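## Task

Take the white radish and the tomato out of the pan and get both wholly into the bag, lying between its two layers. At the finish every other item, the white ball included, must still be in the pan; the loaded part of the bag must rest on the table; no more than one corner of the bag may lie on an arm's base; no part of the bag may be inside the pan, and none may hang beyond the table edge by more than about a finger's width.

## Robot and tools

ROBOT. Two arms, left_arm and right_arm, each with six joints and a parallel gripper. Joint order everywhere, base to hand: waist, shoulder, elbow, wrist pitch, wrist yaw, wrist roll. Stated ranges in rad: waist -2.618 to 3.054, shoulder 0.000 to 3.142, elbow 0.000 to 3.142, wrist pitch -1.571 to 1.571, wrist yaw -1.571 to 1.571, wrist roll -2.094 to 2.094; the true stops may differ by up to 0.059 rad. The gripper's fingers point along its +z axis and close along its y axis; end_effector_position is the spot between the pads, roughly 1 cm short of the tips.

FRAMES. Scene frame: origin at table-top height halfway between the two nominal bases, +x reaching out over the table, +z up, left_arm on the +y side (not the image side). Calibrated bases: left_arm at (-0.019, +0.343, +0.033) m, quat_wxyz (+1.000, 0, 0, -0.008); right_arm at (-0.046, -0.254, +0.023) m, quat_wxyz (+1.000, 0, 0, +0.016). Hand positions, orientations, velocities and wrist-camera poses are reported in each arm's own base frame; fixed cameras and the table use the scene frame. Reported hand poses can be a few cm off, worse far out.

THE ROW. Every motion command is built from rows of 14 numbers, each in [-1, 1]: left waist, shoulder, elbow, wrist pitch, wrist yaw, wrist roll, left opening, then the same seven for right_arm. Always send all 14 even if one arm is idle. The six joint numbers are offsets, not poses: they are added to the arm's Joint targets as they stood when the action (or move) began, not to the previous row. Scale: 1.0 equals 2.224 rad for waist, shoulder and elbow, and 8.485 rad for the three wrist joints. Zero means hold the current targets. The opening is absolute: +1 fully open, -1 shut. To keep a gripper unchanged, repeat its present command; a 0 there means half-open.

execute_actions: actions is a list of actions; each action is a list of up to 15 rows, one per 1/30 s step; a shorter list repeats its last row to fill 15 steps. Each action starts fresh from the current Joint targets, so repeating an offset keeps moving further. An empty list just reports state. cameras picks images by name (omit, null or ["all"] for all, [] for none; an unknown name voids the call). An action is rejected for both arms if it would push any joint more than 0.059 rad outside its range. Per step a joint target cannot lead the measured angle by more than 0.339 rad (first three joints) or 2.2 rad (wrists), and targets that would put a gripper over 200 mm from where it is get scaled back, so big offsets take several actions.

move: target is one 14-number row or a list of up to 15 rows, every row offset from the same starting Joint targets. Joints travel together along a timed path (at least 0.5 s, cut off after 10 s). speed: rad/s for the joint with farthest to go, 0.01 to 12.57, default 0.5, one value or one per target. blend: rad, corner rounding for lists, default 0. opening_speed: rate of opening change per second on the -1..+1 scale, at least 0.2; use it to close gently. blocking=false returns after about 0.5 s while the motion continues. The move neither avoids obstacles nor the other arm. Its result adds a move: line, e.g. done, off_target (resting more than 0.035 rad from target), moving, held, fault, and possibly limits=held.

wait: seconds 0 to 10; arms keep their last command and a running move carries on. stop: brakes a running move (needs some distance). zoom_image: camera (one of cam_head_left, cam_head_right, cam_high, cam_low, cam_left_wrist, cam_right_wrist) and region [x0, y0, x1, y1] in pixels from the top-left, at most 504 by 504, using that camera's latest image; all images are 896x504. finished_scene: scene is the number of the scene being closed; irreversible.

RESULT LINES. Joint positions and Joint velocities: one block per arm in joint order (rad, rad/s), then the pad gap (m; 0.094 when fully open). Joint targets: the base your next offsets add to. Tool commands: present gripper commands. grip_measured: measured opening on the command scale; reads slightly wide when empty and slightly narrow on a squeezed part, and keeps following the command after contact, so it does not reveal touch. Joint torques in N m (joints 1 to 3 wrap at ±28). Messages: "joint sent to its limit", "joint command not followed" (clearance check altered targets), MOTOR HOT, OVER-TEMPERATURE FAULT (that arm folds up and stays idle). Velocities "within noise" mean the arm is still.

CAUTIONS. Nothing may fall off the table or be left off it. Avoid dropping items from height, releasing moving parts, fast impacts and hard presses on the table or fixed things; a firm contact between the two arms, including one gripper closing on the other's fingers, can fail the task. Grippers squeeze about 50 to 64 N per pad, so close slowly on soft vegetables. Release by commanding an opening clearly above grip_measured. If an arm is pressing or gets dragged, command its targets back past its measured positions. Long holds, stretched poses and pushing at unreachable poses heat motors. Loose objects may get nudged by outside pushes now and then, so check the images before finishing.

Each tool is called after ">>>" as name(argument=value, ...) on one line, values as JSON.

## Session

>>> execute_actions(actions=[])

Scene clock: 0.00 s.
left_arm: end_effector_position=(+0.4024, -0.0004, +0.0967) grip_measured=+1.000 end_effector_quat_wxyz=(+0.587, -0.029, +0.806, +0.069) | right_arm: end_effector_position=(+0.3916, -0.0332, +0.0721) grip_measured=+1.000 end_effector_quat_wxyz=(+0.525, +0.060, +0.848, -0.037)
Joint positions: left_arm=[-0.108 1.582 0.391 0.875 -0.249 0.001 0.094] | right_arm=[-0.048 1.537 0.415 0.659 0.083 0.041 0.094]
Joint velocities: within noise
Joint torques (N m): no reading
Heat: left arm: 25 °C; right arm: 28 °C.
Joint targets: left_arm=[-0.108 1.579 0.395 0.869 -0.249 0.001] | right_arm=[-0.048 1.527 0.425 0.672 0.084 0.041]
Tool commands: left_gripper/opening=+1.0 right_gripper/opening=+1.0

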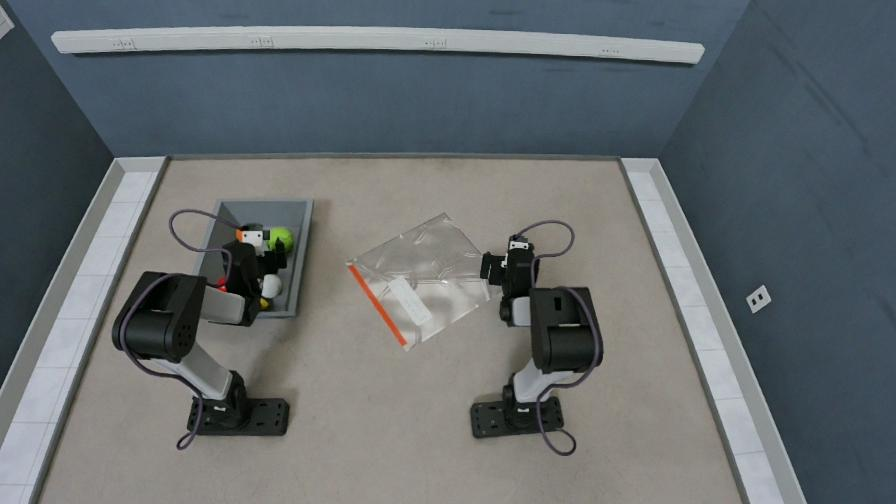

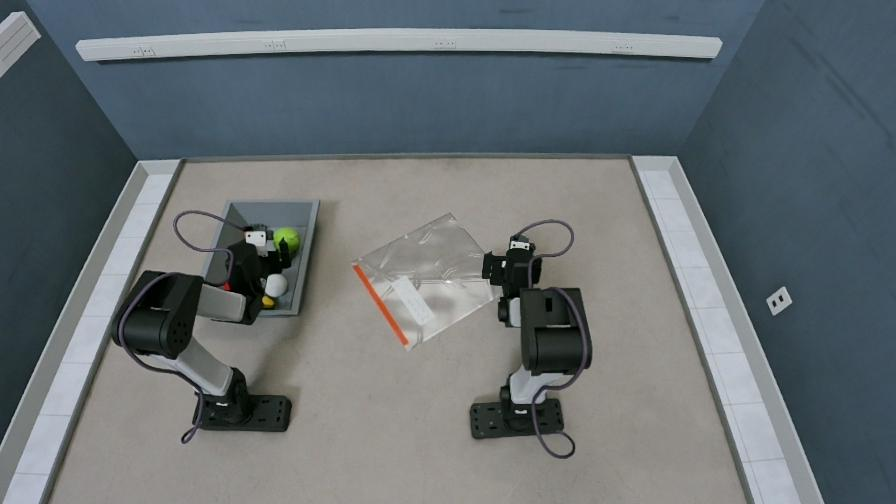

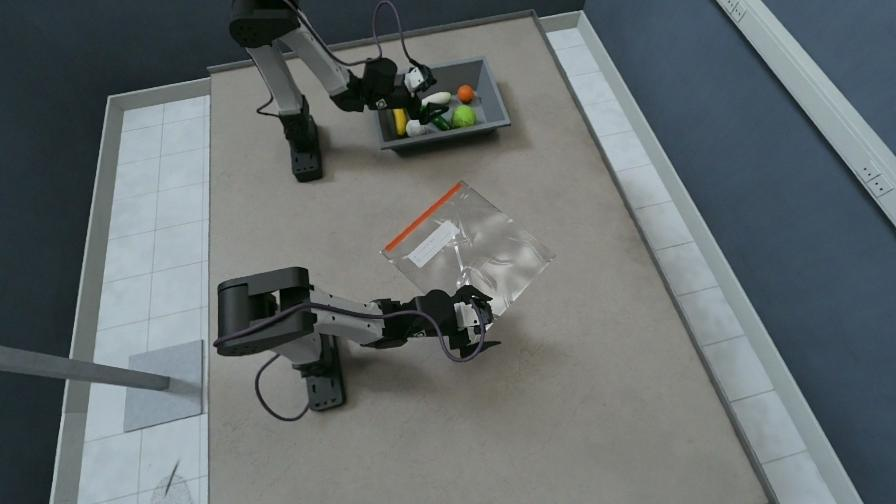

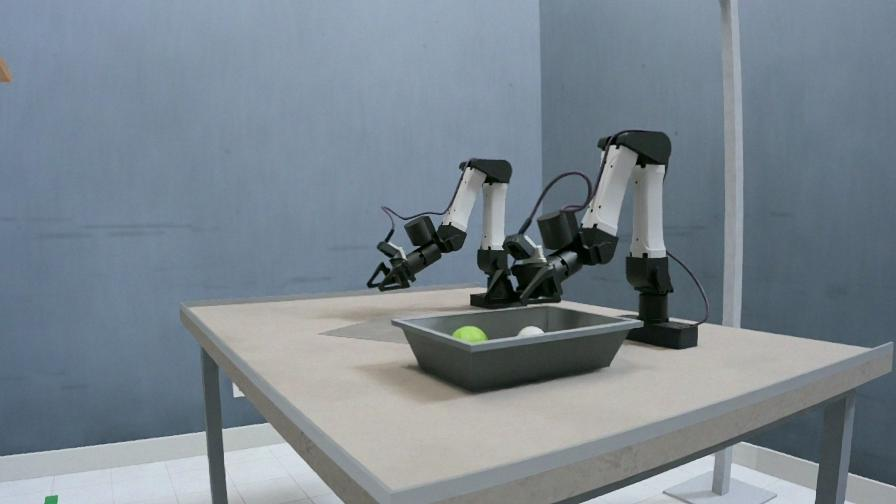

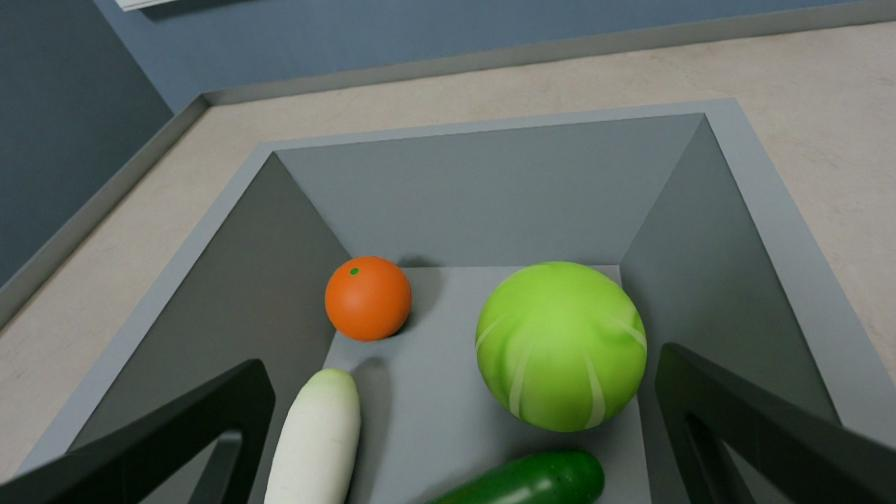

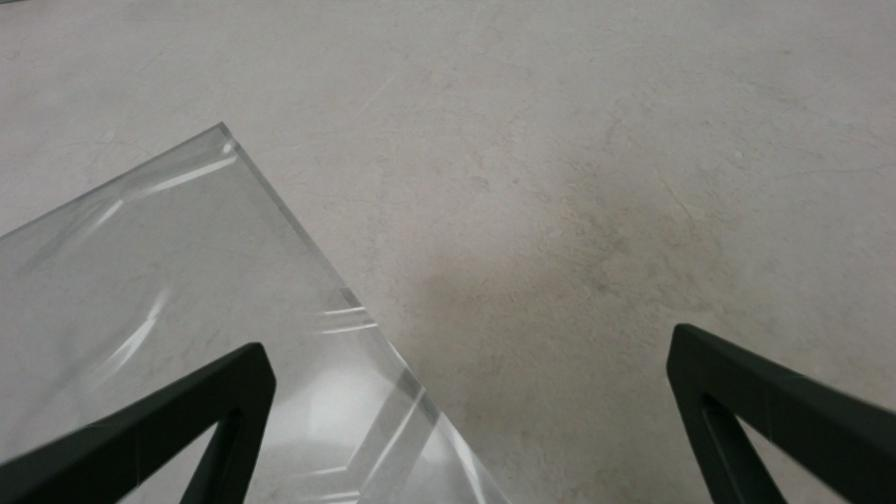

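>>> zoom_image(camera="cam_high", region=[360, 40, 530, 160])

>>> zoom_image(camera="cam_head_left", region=[320, 190, 520, 370])

>>> zoom_image(camera="cam_head_left", region=[170, 190, 330, 330])

>>> zoom_image(camera="cam_high", region=[360, 160, 580, 320])

Scaled by 2.965 from the camera's 896x504 image, which has a finer 1280x720 frame.

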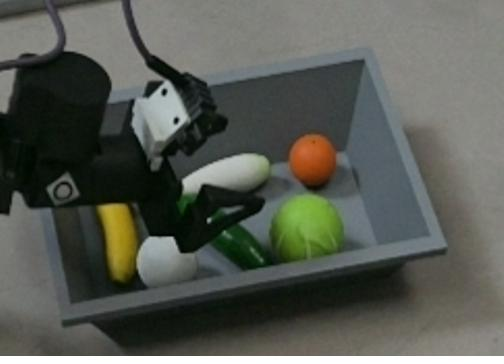

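Scaled by 2.520 from the camera's 896x504 image, which has a finer 1280x720 frame.

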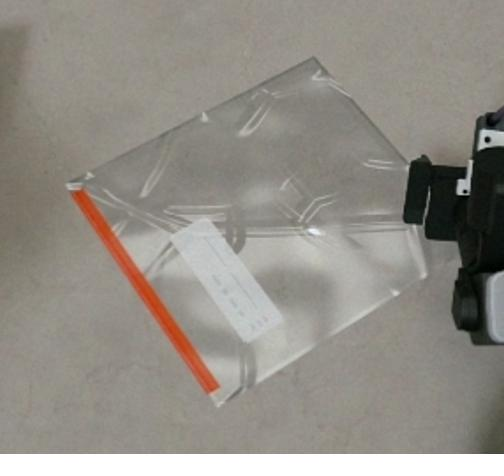

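Scaled by 3.150 from the camera's 896x504 image, which has a finer 1280x720 frame.

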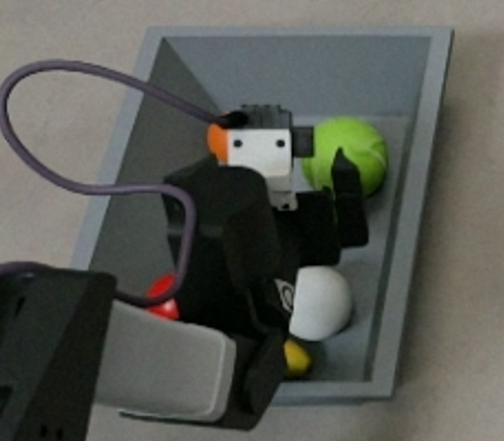

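Scaled by 2.291 from the camera's 896x504 image, which has a finer 1280x720 frame.

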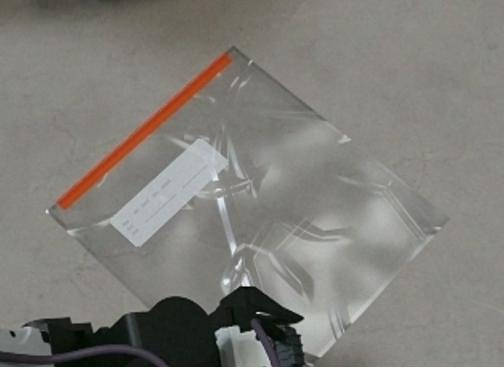

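>>> move(target=[[0,-0.2603,0,0,0,0,1,0,-0.12,0,0,0,0,1],[-0.3022,-0.4312,0.0998,-0.1843,0.0293,0,1,0,-0.237,0,-0.0707,0,0,1]], speed=1.2, blend=0.2)

Scene clock: 6.93 s.
left_arm: end_effector_position=(+0.1741, -0.1661, +0.1586) grip_measured=+1.000 end_effector_quat_wxyz=(+0.389, +0.340, +0.843, -0.150) | right_arm: end_effector_position=(+0.3289, -0.0302, +0.1224) grip_measured=+1.000 end_effector_quat_wxyz=(+0.494, +0.059, +0.866, -0.038)
Joint positions: left_arm=[-0.773 0.624 0.593 -0.678 -0.016 0.001 0.094] | right_arm=[-0.048 1.018 0.415 0.068 0.083 0.041 0.094]
Joint velocities: within noise
Joint torques (N m): left_arm=[-0.28 -0.16 10.69 1.91 0.14 -0.05] | right_arm=[0.01 -3.99 8.12 1.82 0 0.05]
Heat: left arm: 28 °C; right arm: 28 °C.
Joint targets: left_arm=[-0.780 0.620 0.617 -0.695 0.000 0.001] | right_arm=[-0.048 1.000 0.425 0.072 0.084 0.041]
move: done

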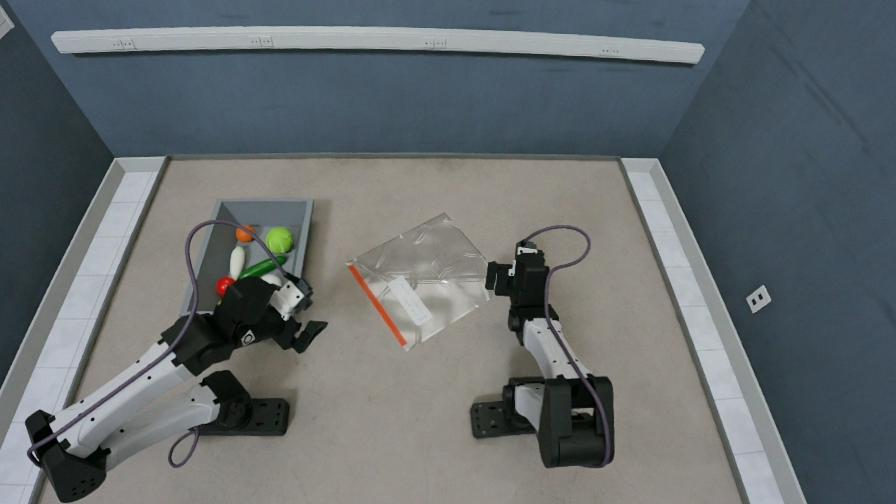

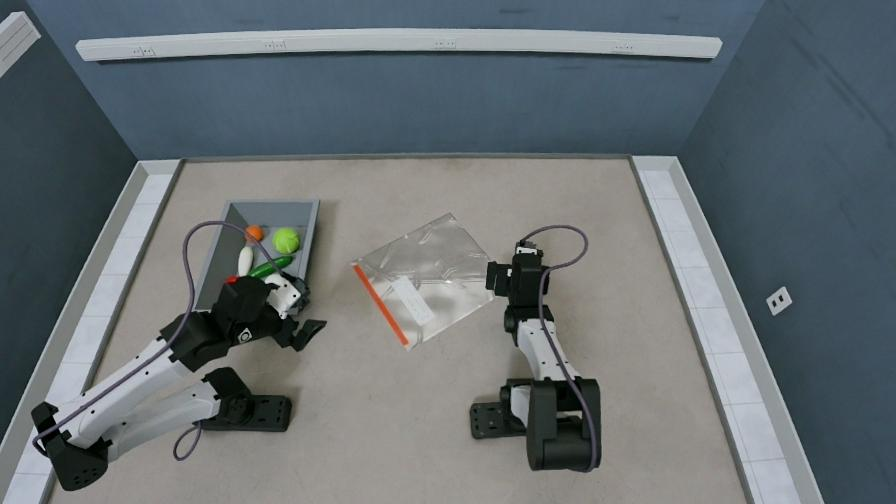

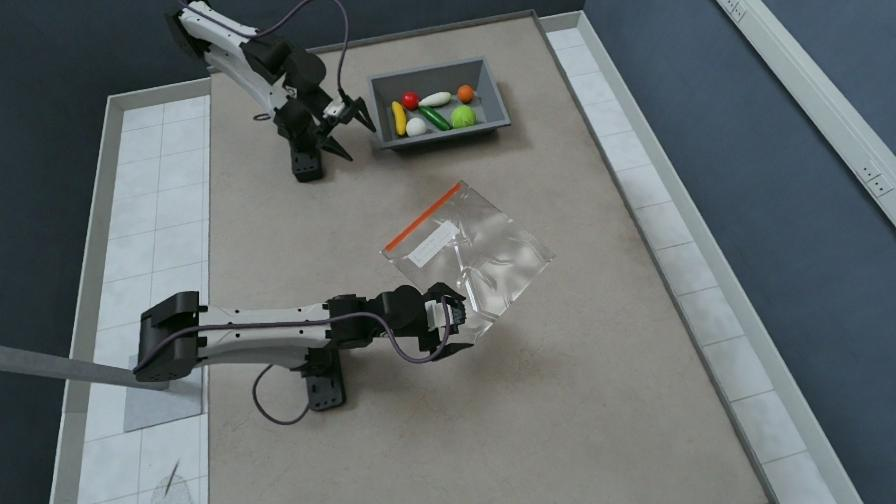

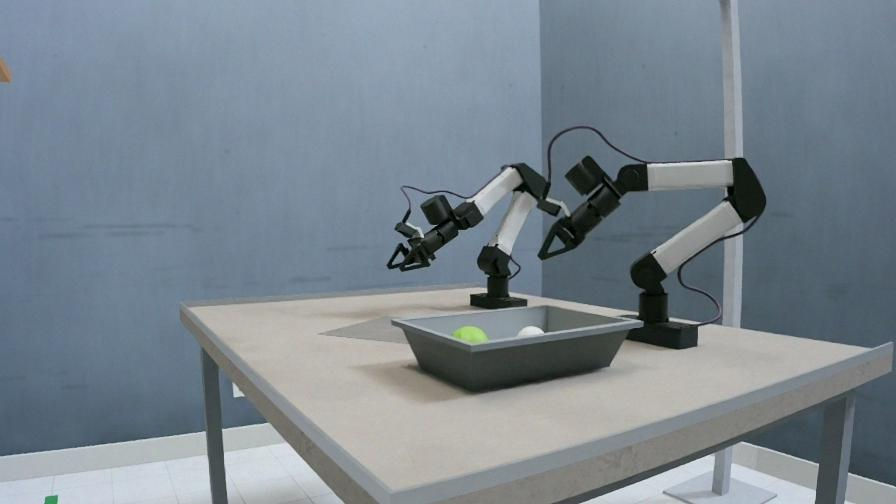

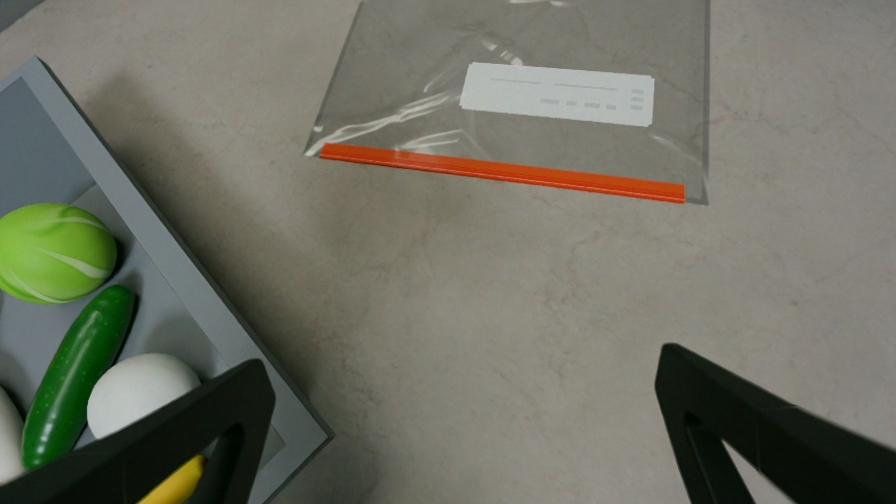

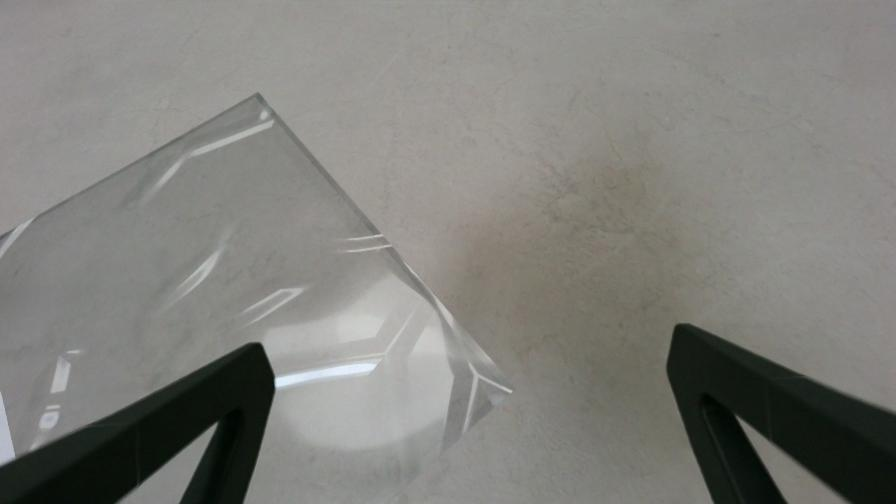

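>>> zoom_image(camera="cam_left_wrist", region=[290, 0, 730, 240])

Scaled by 1.145 from the camera's 896x504 image, which has a finer 1280x720 frame.

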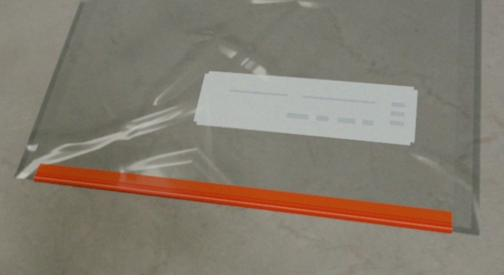

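>>> move(target=[0.405,0,0,0,0,0,1,0.3889,0.3817,0.5009,-0.1262,-0.0099,0.1473,1], speed=1.2)

Scene clock: 10.87 s.
left_arm: end_effector_position=(+0.2387, +0.0291, +0.1584) grip_measured=+1.000 end_effector_quat_wxyz=(+0.416, -0.054, +0.907, +0.028) | right_arm: end_effector_position=(+0.2750, +0.2934, +0.1065) grip_measured=+1.000 end_effector_quat_wxyz=(+0.064, +0.228, +0.966, +0.107)
Joint positions: left_arm=[0.115 0.624 0.593 -0.679 -0.009 0.001 0.094] | right_arm=[0.82 1.836 1.511 -0.994 0.005 1.283 0.094]
Joint velocities: within noise
Joint torques (N m): left_arm=[0.72 -0.1 10.67 1.94 0.09 -0.05] | right_arm=[-0.27 -7.5 9.14 0.56 -0.02 0.08]
Heat: left arm: 28 °C; right arm: 29 °C.
Joint targets: left_arm=[0.121 0.620 0.617 -0.695 0.000 0.001] | right_arm=[0.817 1.849 1.539 -0.998 0.000 1.291]
move: done

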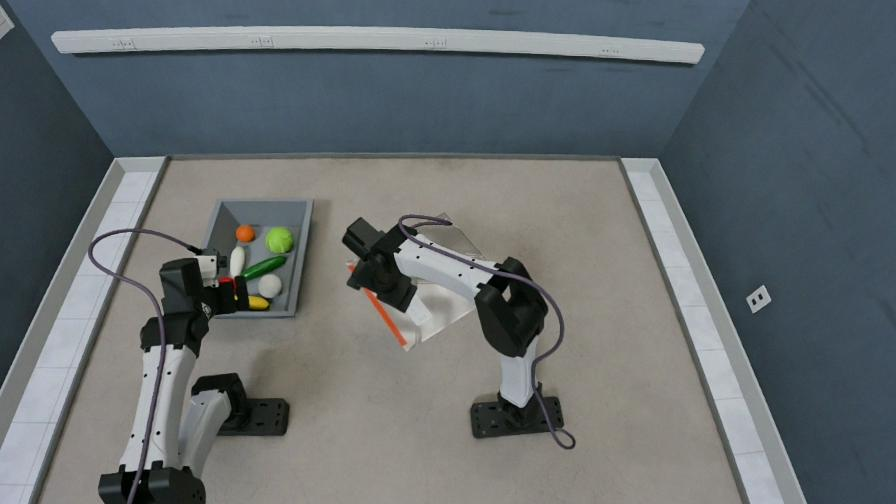

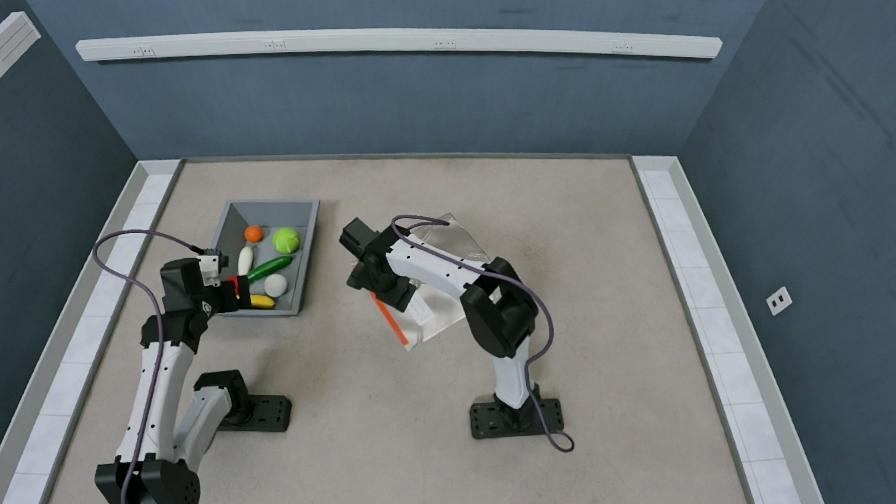

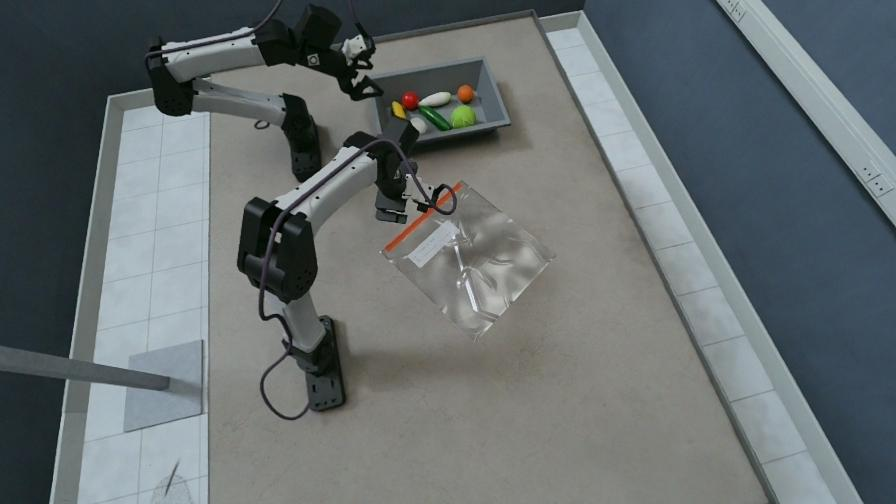

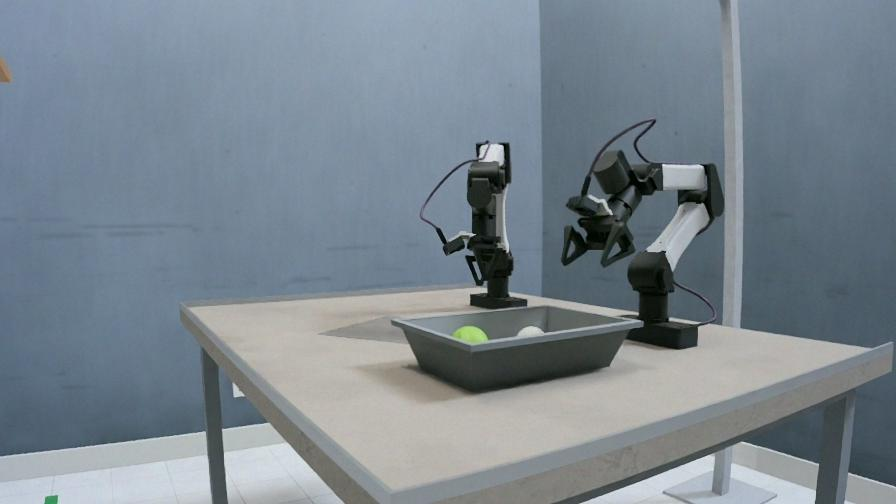

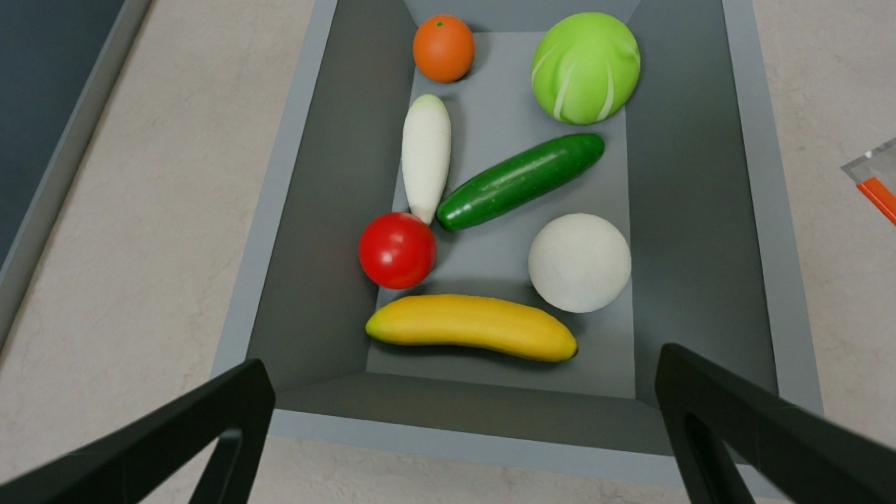

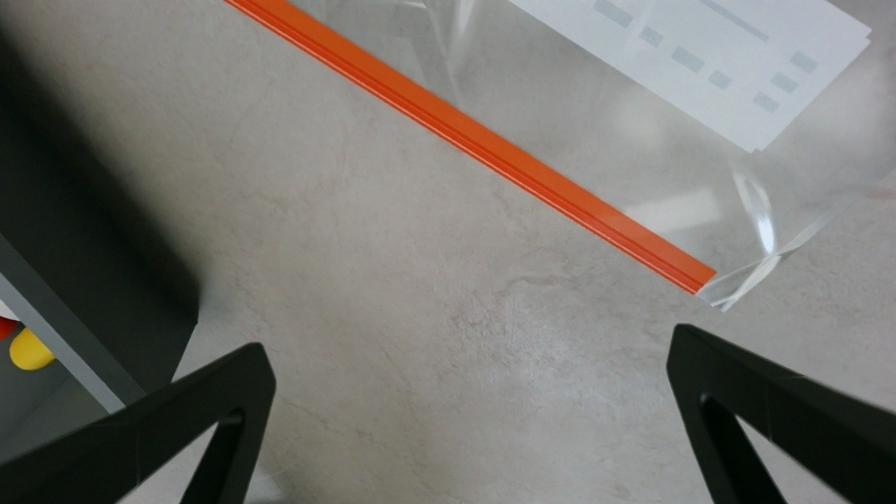

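>>> move(target=[0,0,0,0,0,0,1,-0.0241,0.143,0.1043,-0.0191,0,0.0589,-0.15], speed=0.8, cameras=["cam_head_left","cam_right_wrist"])

Scene clock: 16.03 s.
left_arm: end_effector_position=(+0.2387, +0.0291, +0.1584) grip_measured=+1.000 end_effector_quat_wxyz=(+0.416, -0.054, +0.907, +0.028) | right_arm: end_effector_position=(+0.3000, +0.2886, +0.0429) grip_measured=-0.149 end_effector_quat_wxyz=(+0.003, +0.486, +0.874, +0.003)
Joint positions: left_arm=[0.115 0.624 0.593 -0.679 -0.009 0.001 0.094] | right_arm=[0.768 2.155 1.745 -1.153 0.005 1.783 0.04]
Joint velocities: within noise
Joint torques (N m): left_arm=[0.73 -0.1 10.67 1.92 0.09 -0.05] | right_arm=[-0.38 -9.65 8.39 0.12 -0.02 0.14]
Heat: left arm: 29 °C; right arm: 29 °C.
Joint targets: left_arm=[0.121 0.620 0.617 -0.695 0.000 0.001] | right_arm=[0.764 2.167 1.771 -1.160 0.000 1.791]
move: done
Images, in order (width x height): cam_head_left 896x504, cam_right_wrist 896x504.

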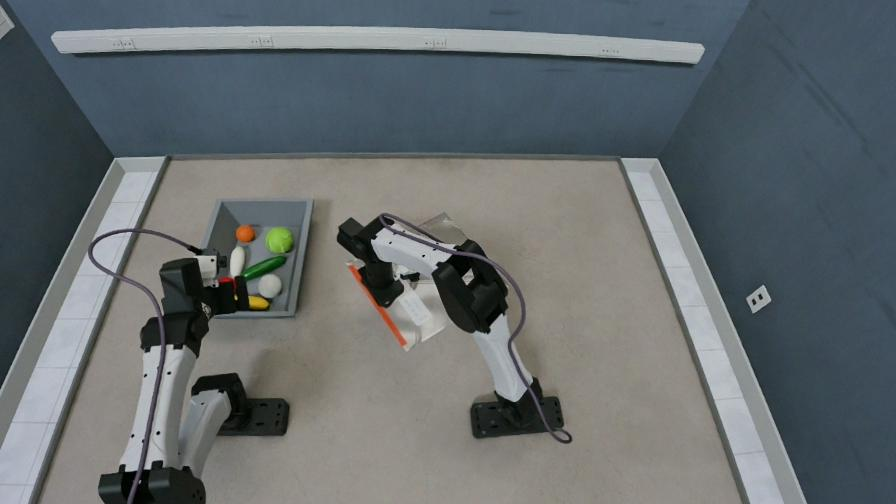

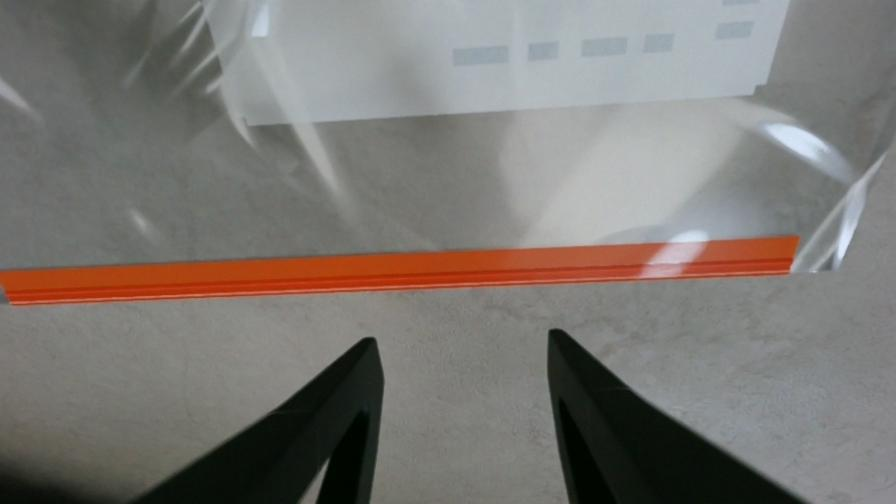

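>>> move(target=[0,0,0,0,0,0,1,0,0.019,-0.0357,0.0134,0,0,-0.15], speed=0.3, cameras=["cam_high","cam_right_wrist"])

Scene clock: 17.80 s.
left_arm: end_effector_position=(+0.2387, +0.0291, +0.1584) grip_measured=+1.000 end_effector_quat_wxyz=(+0.416, -0.054, +0.907, +0.028) | right_arm: end_effector_position=(+0.3034, +0.2918, +0.0136) grip_measured=-0.149 end_effector_quat_wxyz=(+0.004, +0.486, +0.874, +0.004)
Joint positions: left_arm=[0.115 0.624 0.593 -0.679 -0.009 0.001 0.094] | right_arm=[0.768 2.197 1.694 -1.056 0.005 1.784 0.04]
Joint velocities: within noise
Joint torques (N m): left_arm=[0.72 -0.13 10.66 1.93 0.09 -0.06] | right_arm=[-0.38 -9.85 5.63 0.26 -0.02 0.12]
Heat: left arm: 29 °C; right arm: 30 °C.
Joint targets: left_arm=[0.121 0.620 0.617 -0.695 0.000 0.001] | right_arm=[0.764 2.209 1.692 -1.047 0.000 1.791]
move: done
Images, in order (width x height): cam_high 896x504, cam_right_wrist 896x504.

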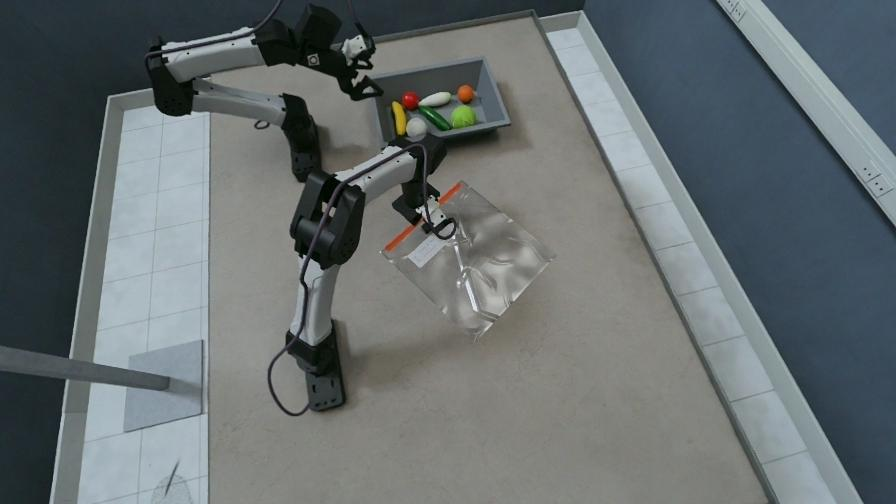

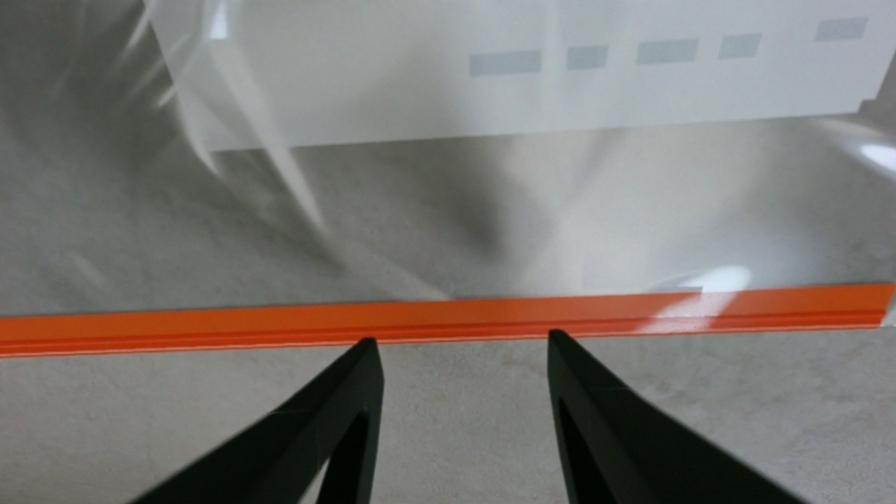

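>>> move(target=[0,0,0,0,0,0,1,0.0097,0.0201,-0.0112,0.0068,0,0.0024,-0.15], speed=0.15, cameras=["cam_low","cam_right_wrist"])

Scene clock: 19.50 s.
left_arm: end_effector_position=(+0.2387, +0.0291, +0.1584) grip_measured=+1.000 end_effector_quat_wxyz=(+0.416, -0.054, +0.907, +0.028) | right_arm: end_effector_position=(+0.3013, +0.2962, -0.0072) grip_measured=-0.149 end_effector_quat_wxyz=(+0.002, +0.490, +0.872, +0.000)
Joint positions: left_arm=[0.115 0.624 0.593 -0.679 -0.009 0.001 0.094] | right_arm=[0.779 2.236 1.672 -1.005 0.004 1.803 0.04]
Joint velocities: within noise
Joint torques (N m): left_arm=[0.69 -0.1 10.66 1.93 0.1 -0.04] | right_arm=[0.65 -9.44 5.2 0.35 -0.02 0.12]
Heat: left arm: 29 °C; right arm: 30 °C.
Joint targets: left_arm=[0.121 0.620 0.617 -0.695 0.000 0.001] | right_arm=[0.785 2.254 1.667 -0.989 0.000 1.811]
move: done
Images, in order (width x height): cam_low 896x504, cam_right_wrist 896x504.

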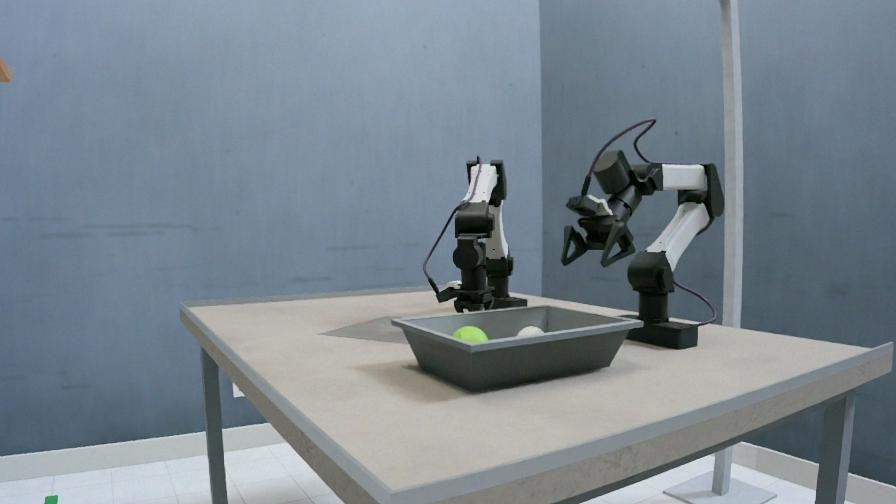

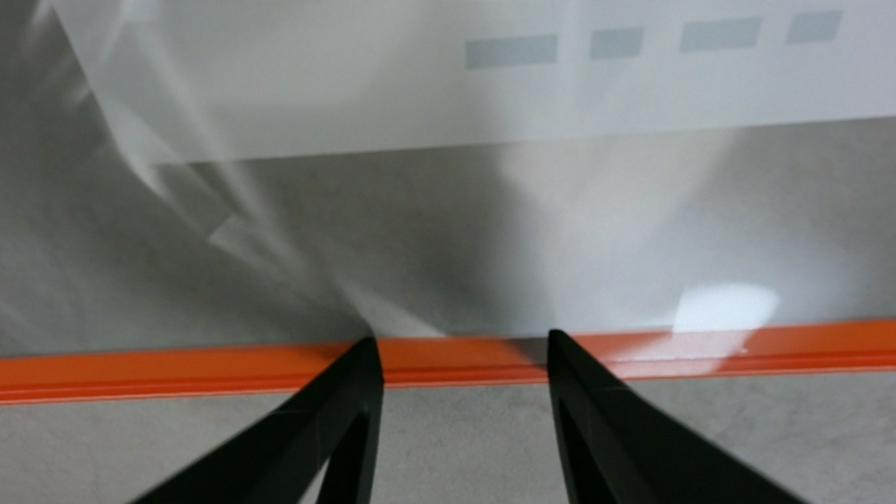

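>>> move(target=[0,0,0,0,0,0,1,0,0.0065,-0.0034,0.0021,0,0,-0.15], speed=0.1, cameras=["cam_right_wrist"])

Scene clock: 20.40 s.
left_arm: end_effector_position=(+0.2387, +0.0291, +0.1584) grip_measured=+1.000 end_effector_quat_wxyz=(+0.416, -0.054, +0.907, +0.028) | right_arm: end_effector_position=(+0.3023, +0.2972, -0.0077) grip_measured=-0.149 end_effector_quat_wxyz=(+0.003, +0.490, +0.871, +0.003)
Joint positions: left_arm=[0.115 0.624 0.593 -0.679 -0.009 0.001 0.094] | right_arm=[0.779 2.238 1.672 -0.998 0.004 1.804 0.04]
Joint velocities: within noise
Joint torques (N m): left_arm=[0.72 -0.13 10.67 1.92 0.09 -0.06] | right_arm=[0.65 -8.31 4.51 0.47 -0.02 0.12]
Heat: left arm: 29 °C; right arm: 31 °C.
Joint targets: left_arm=[0.121 0.620 0.617 -0.695 0.000 0.001] | right_arm=[0.785 2.269 1.660 -0.971 0.000 1.811]
move: done
Images, in order (width x height): cam_right_wrist 896x504.

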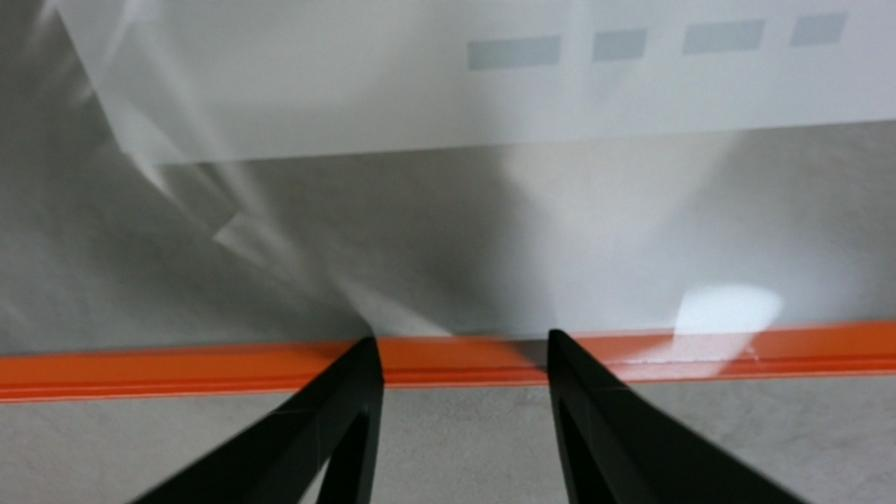

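>>> move(target=[0,0,0,0,0,0,1,0,0,0,0,0,0,-1], opening_speed=0.5, cameras=["cam_right_wrist","cam_head_left"])

Scene clock: 22.50 s.
left_arm: end_effector_position=(+0.2387, +0.0291, +0.1584) grip_measured=+1.000 end_effector_quat_wxyz=(+0.416, -0.054, +0.907, +0.028) | right_arm: end_effector_position=(+0.3058, +0.3006, -0.0078) grip_measured=-0.991 end_effector_quat_wxyz=(+0.006, +0.491, +0.871, +0.012)
Joint positions: left_arm=[0.115 0.624 0.593 -0.679 -0.009 0.001 0.094] | right_arm=[0.779 2.238 1.672 -0.979 0.004 1.804 0]
Joint velocities: within noise
Joint torques (N m): left_arm=[0.66 -0.13 10.65 1.93 0.09 -0.06] | right_arm=[0.66 -8.4 4.53 0.31 -0.02 0.12]
Heat: left arm: 29 °C; right arm: 31 °C.
Joint targets: left_arm=[0.121 0.620 0.617 -0.695 0.000 0.001] | right_arm=[0.785 2.268 1.660 -0.971 0.000 1.811]
move: done
Images, in order (width x height): cam_head_left 896x504, cam_right_wrist 896x504.

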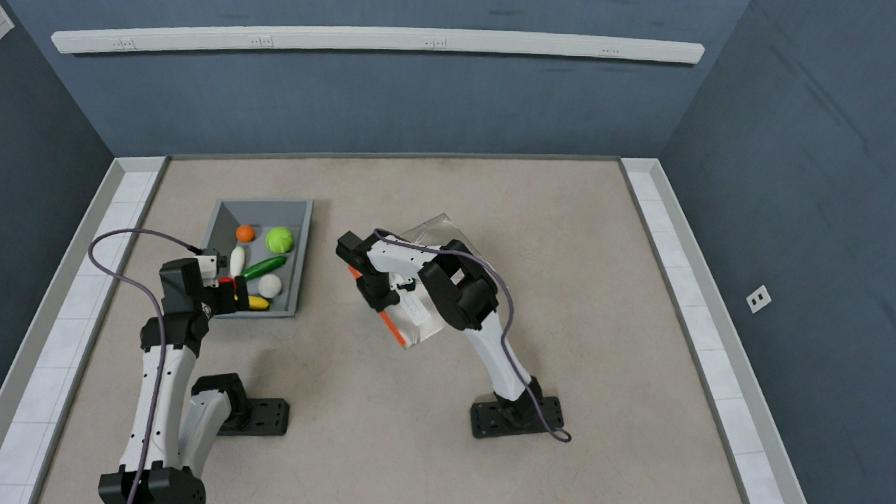

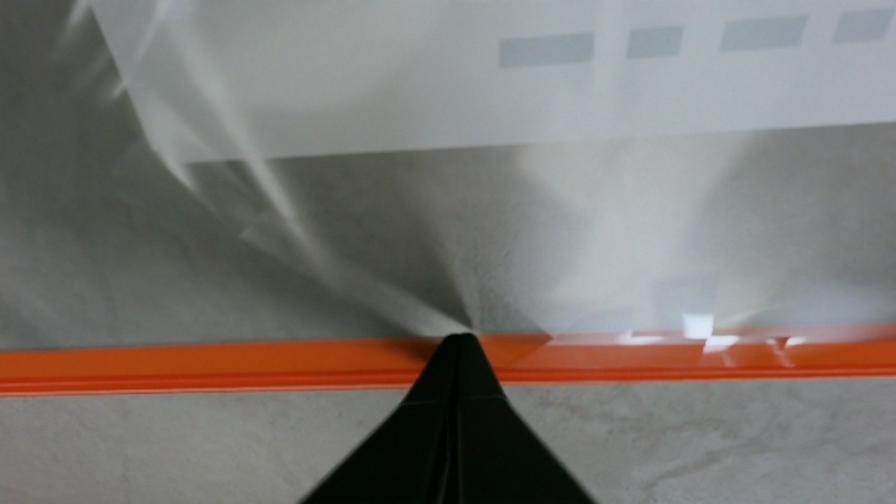

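>>> move(target=[0,0,0,0,0,0,1,0,-0.045,0.0292,-0.0194,0,0,-1], speed=0.15, cameras=["cam_right_wrist","cam_low","cam_high"])

>>> zoom_image(camera="cam_high", region=[360, 160, 580, 320])

Scene clock: 24.47 s.
left_arm: end_effector_position=(+0.2387, +0.0291, +0.1584) grip_measured=+1.000 end_effector_quat_wxyz=(+0.416, -0.054, +0.907, +0.028) | right_arm: end_effector_position=(+0.2875, +0.2826, +0.0061) grip_measured=-0.991 end_effector_quat_wxyz=(-0.009, +0.490, +0.871, -0.038)
Joint positions: left_arm=[0.115 0.624 0.593 -0.679 -0.009 0.001 0.094] | right_arm=[0.779 2.222 1.7 -1.127 0.004 1.804 0]
Joint velocities: within noise
Joint torques (N m): left_arm=[0.75 -0.1 10.66 1.93 0.09 -0.06] | right_arm=[0.68 -15.57 7.86 -0.09 -0.02 0.13]
Heat: left arm: 29 °C; right arm: 32 °C.
Joint targets: left_arm=[0.121 0.620 0.617 -0.695 0.000 0.001] | right_arm=[0.785 2.168 1.725 -1.136 0.000 1.811]
move: off_target (right_arm); right_arm: the shoulder is farthest, 0.054 rad from its target
Images, in order (width x height): cam_high 896x504, cam_low 896x504, cam_right_wrist 896x504.

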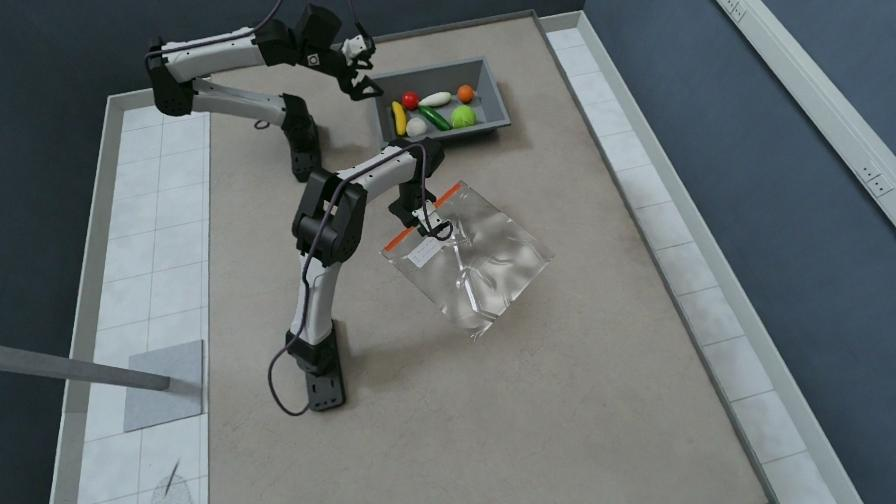

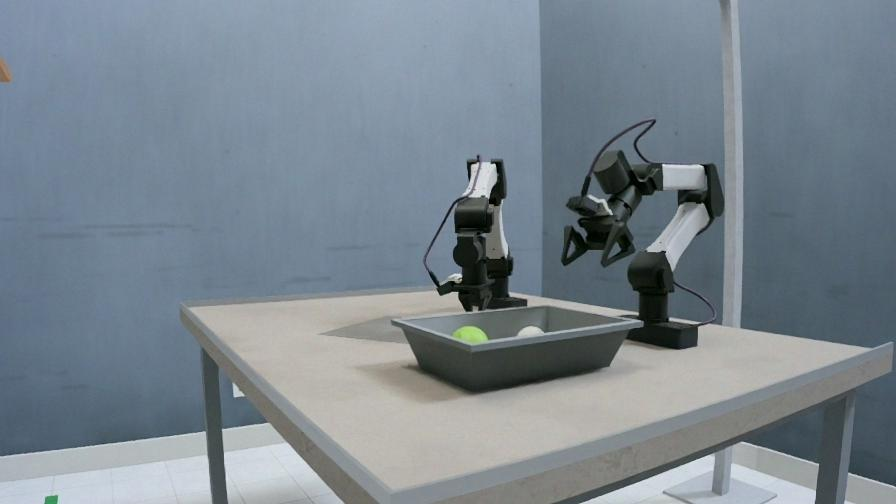

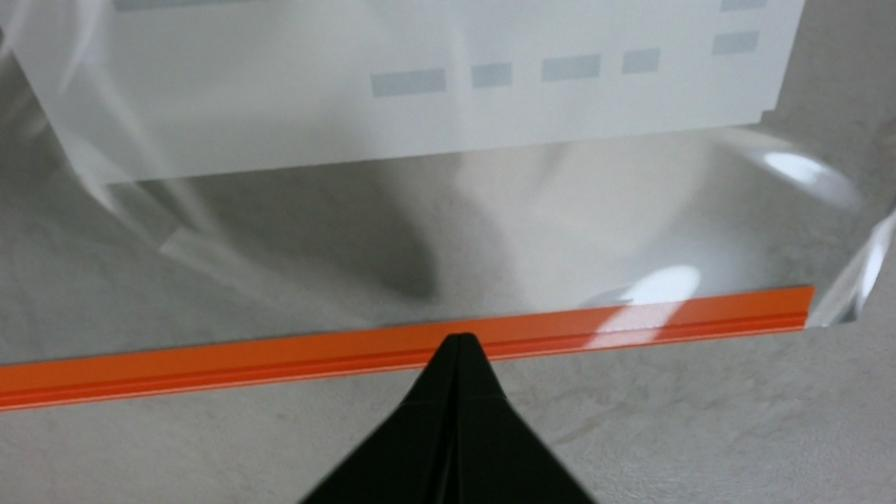

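Scaled by 2.291 from the camera's 896x504 image, which has a finer 1280x720 frame.

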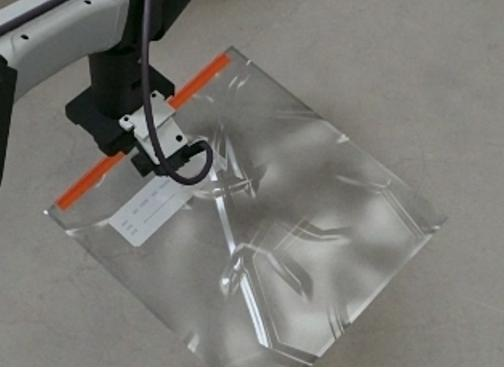

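>>> zoom_image(camera="cam_right_wrist", region=[646, 150, 896, 400])

>>> zoom_image(camera="cam_right_wrist", region=[0, 250, 450, 450])

Scaled by 2.016 from the camera's 896x504 image, which has a finer 1280x720 frame.

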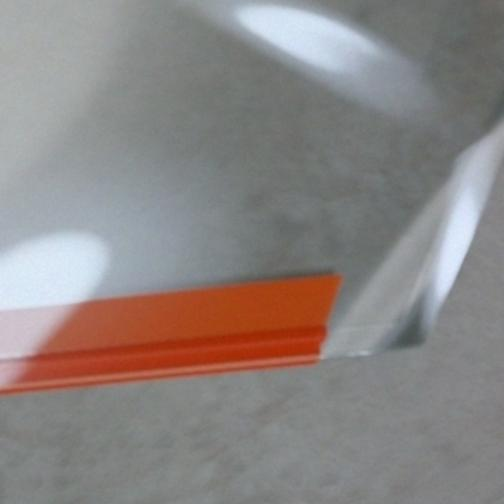

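Scaled by 1.120 from the camera's 896x504 image, which has a finer 1280x720 frame.

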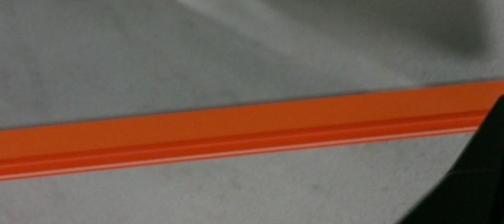

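>>> zoom_image(camera="cam_right_wrist", region=[0, 0, 500, 400])

Scaled by 1.008 from the camera's 896x504 image, which has a finer 1280x720 frame.

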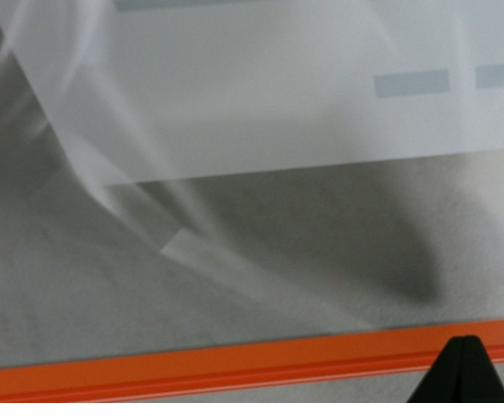

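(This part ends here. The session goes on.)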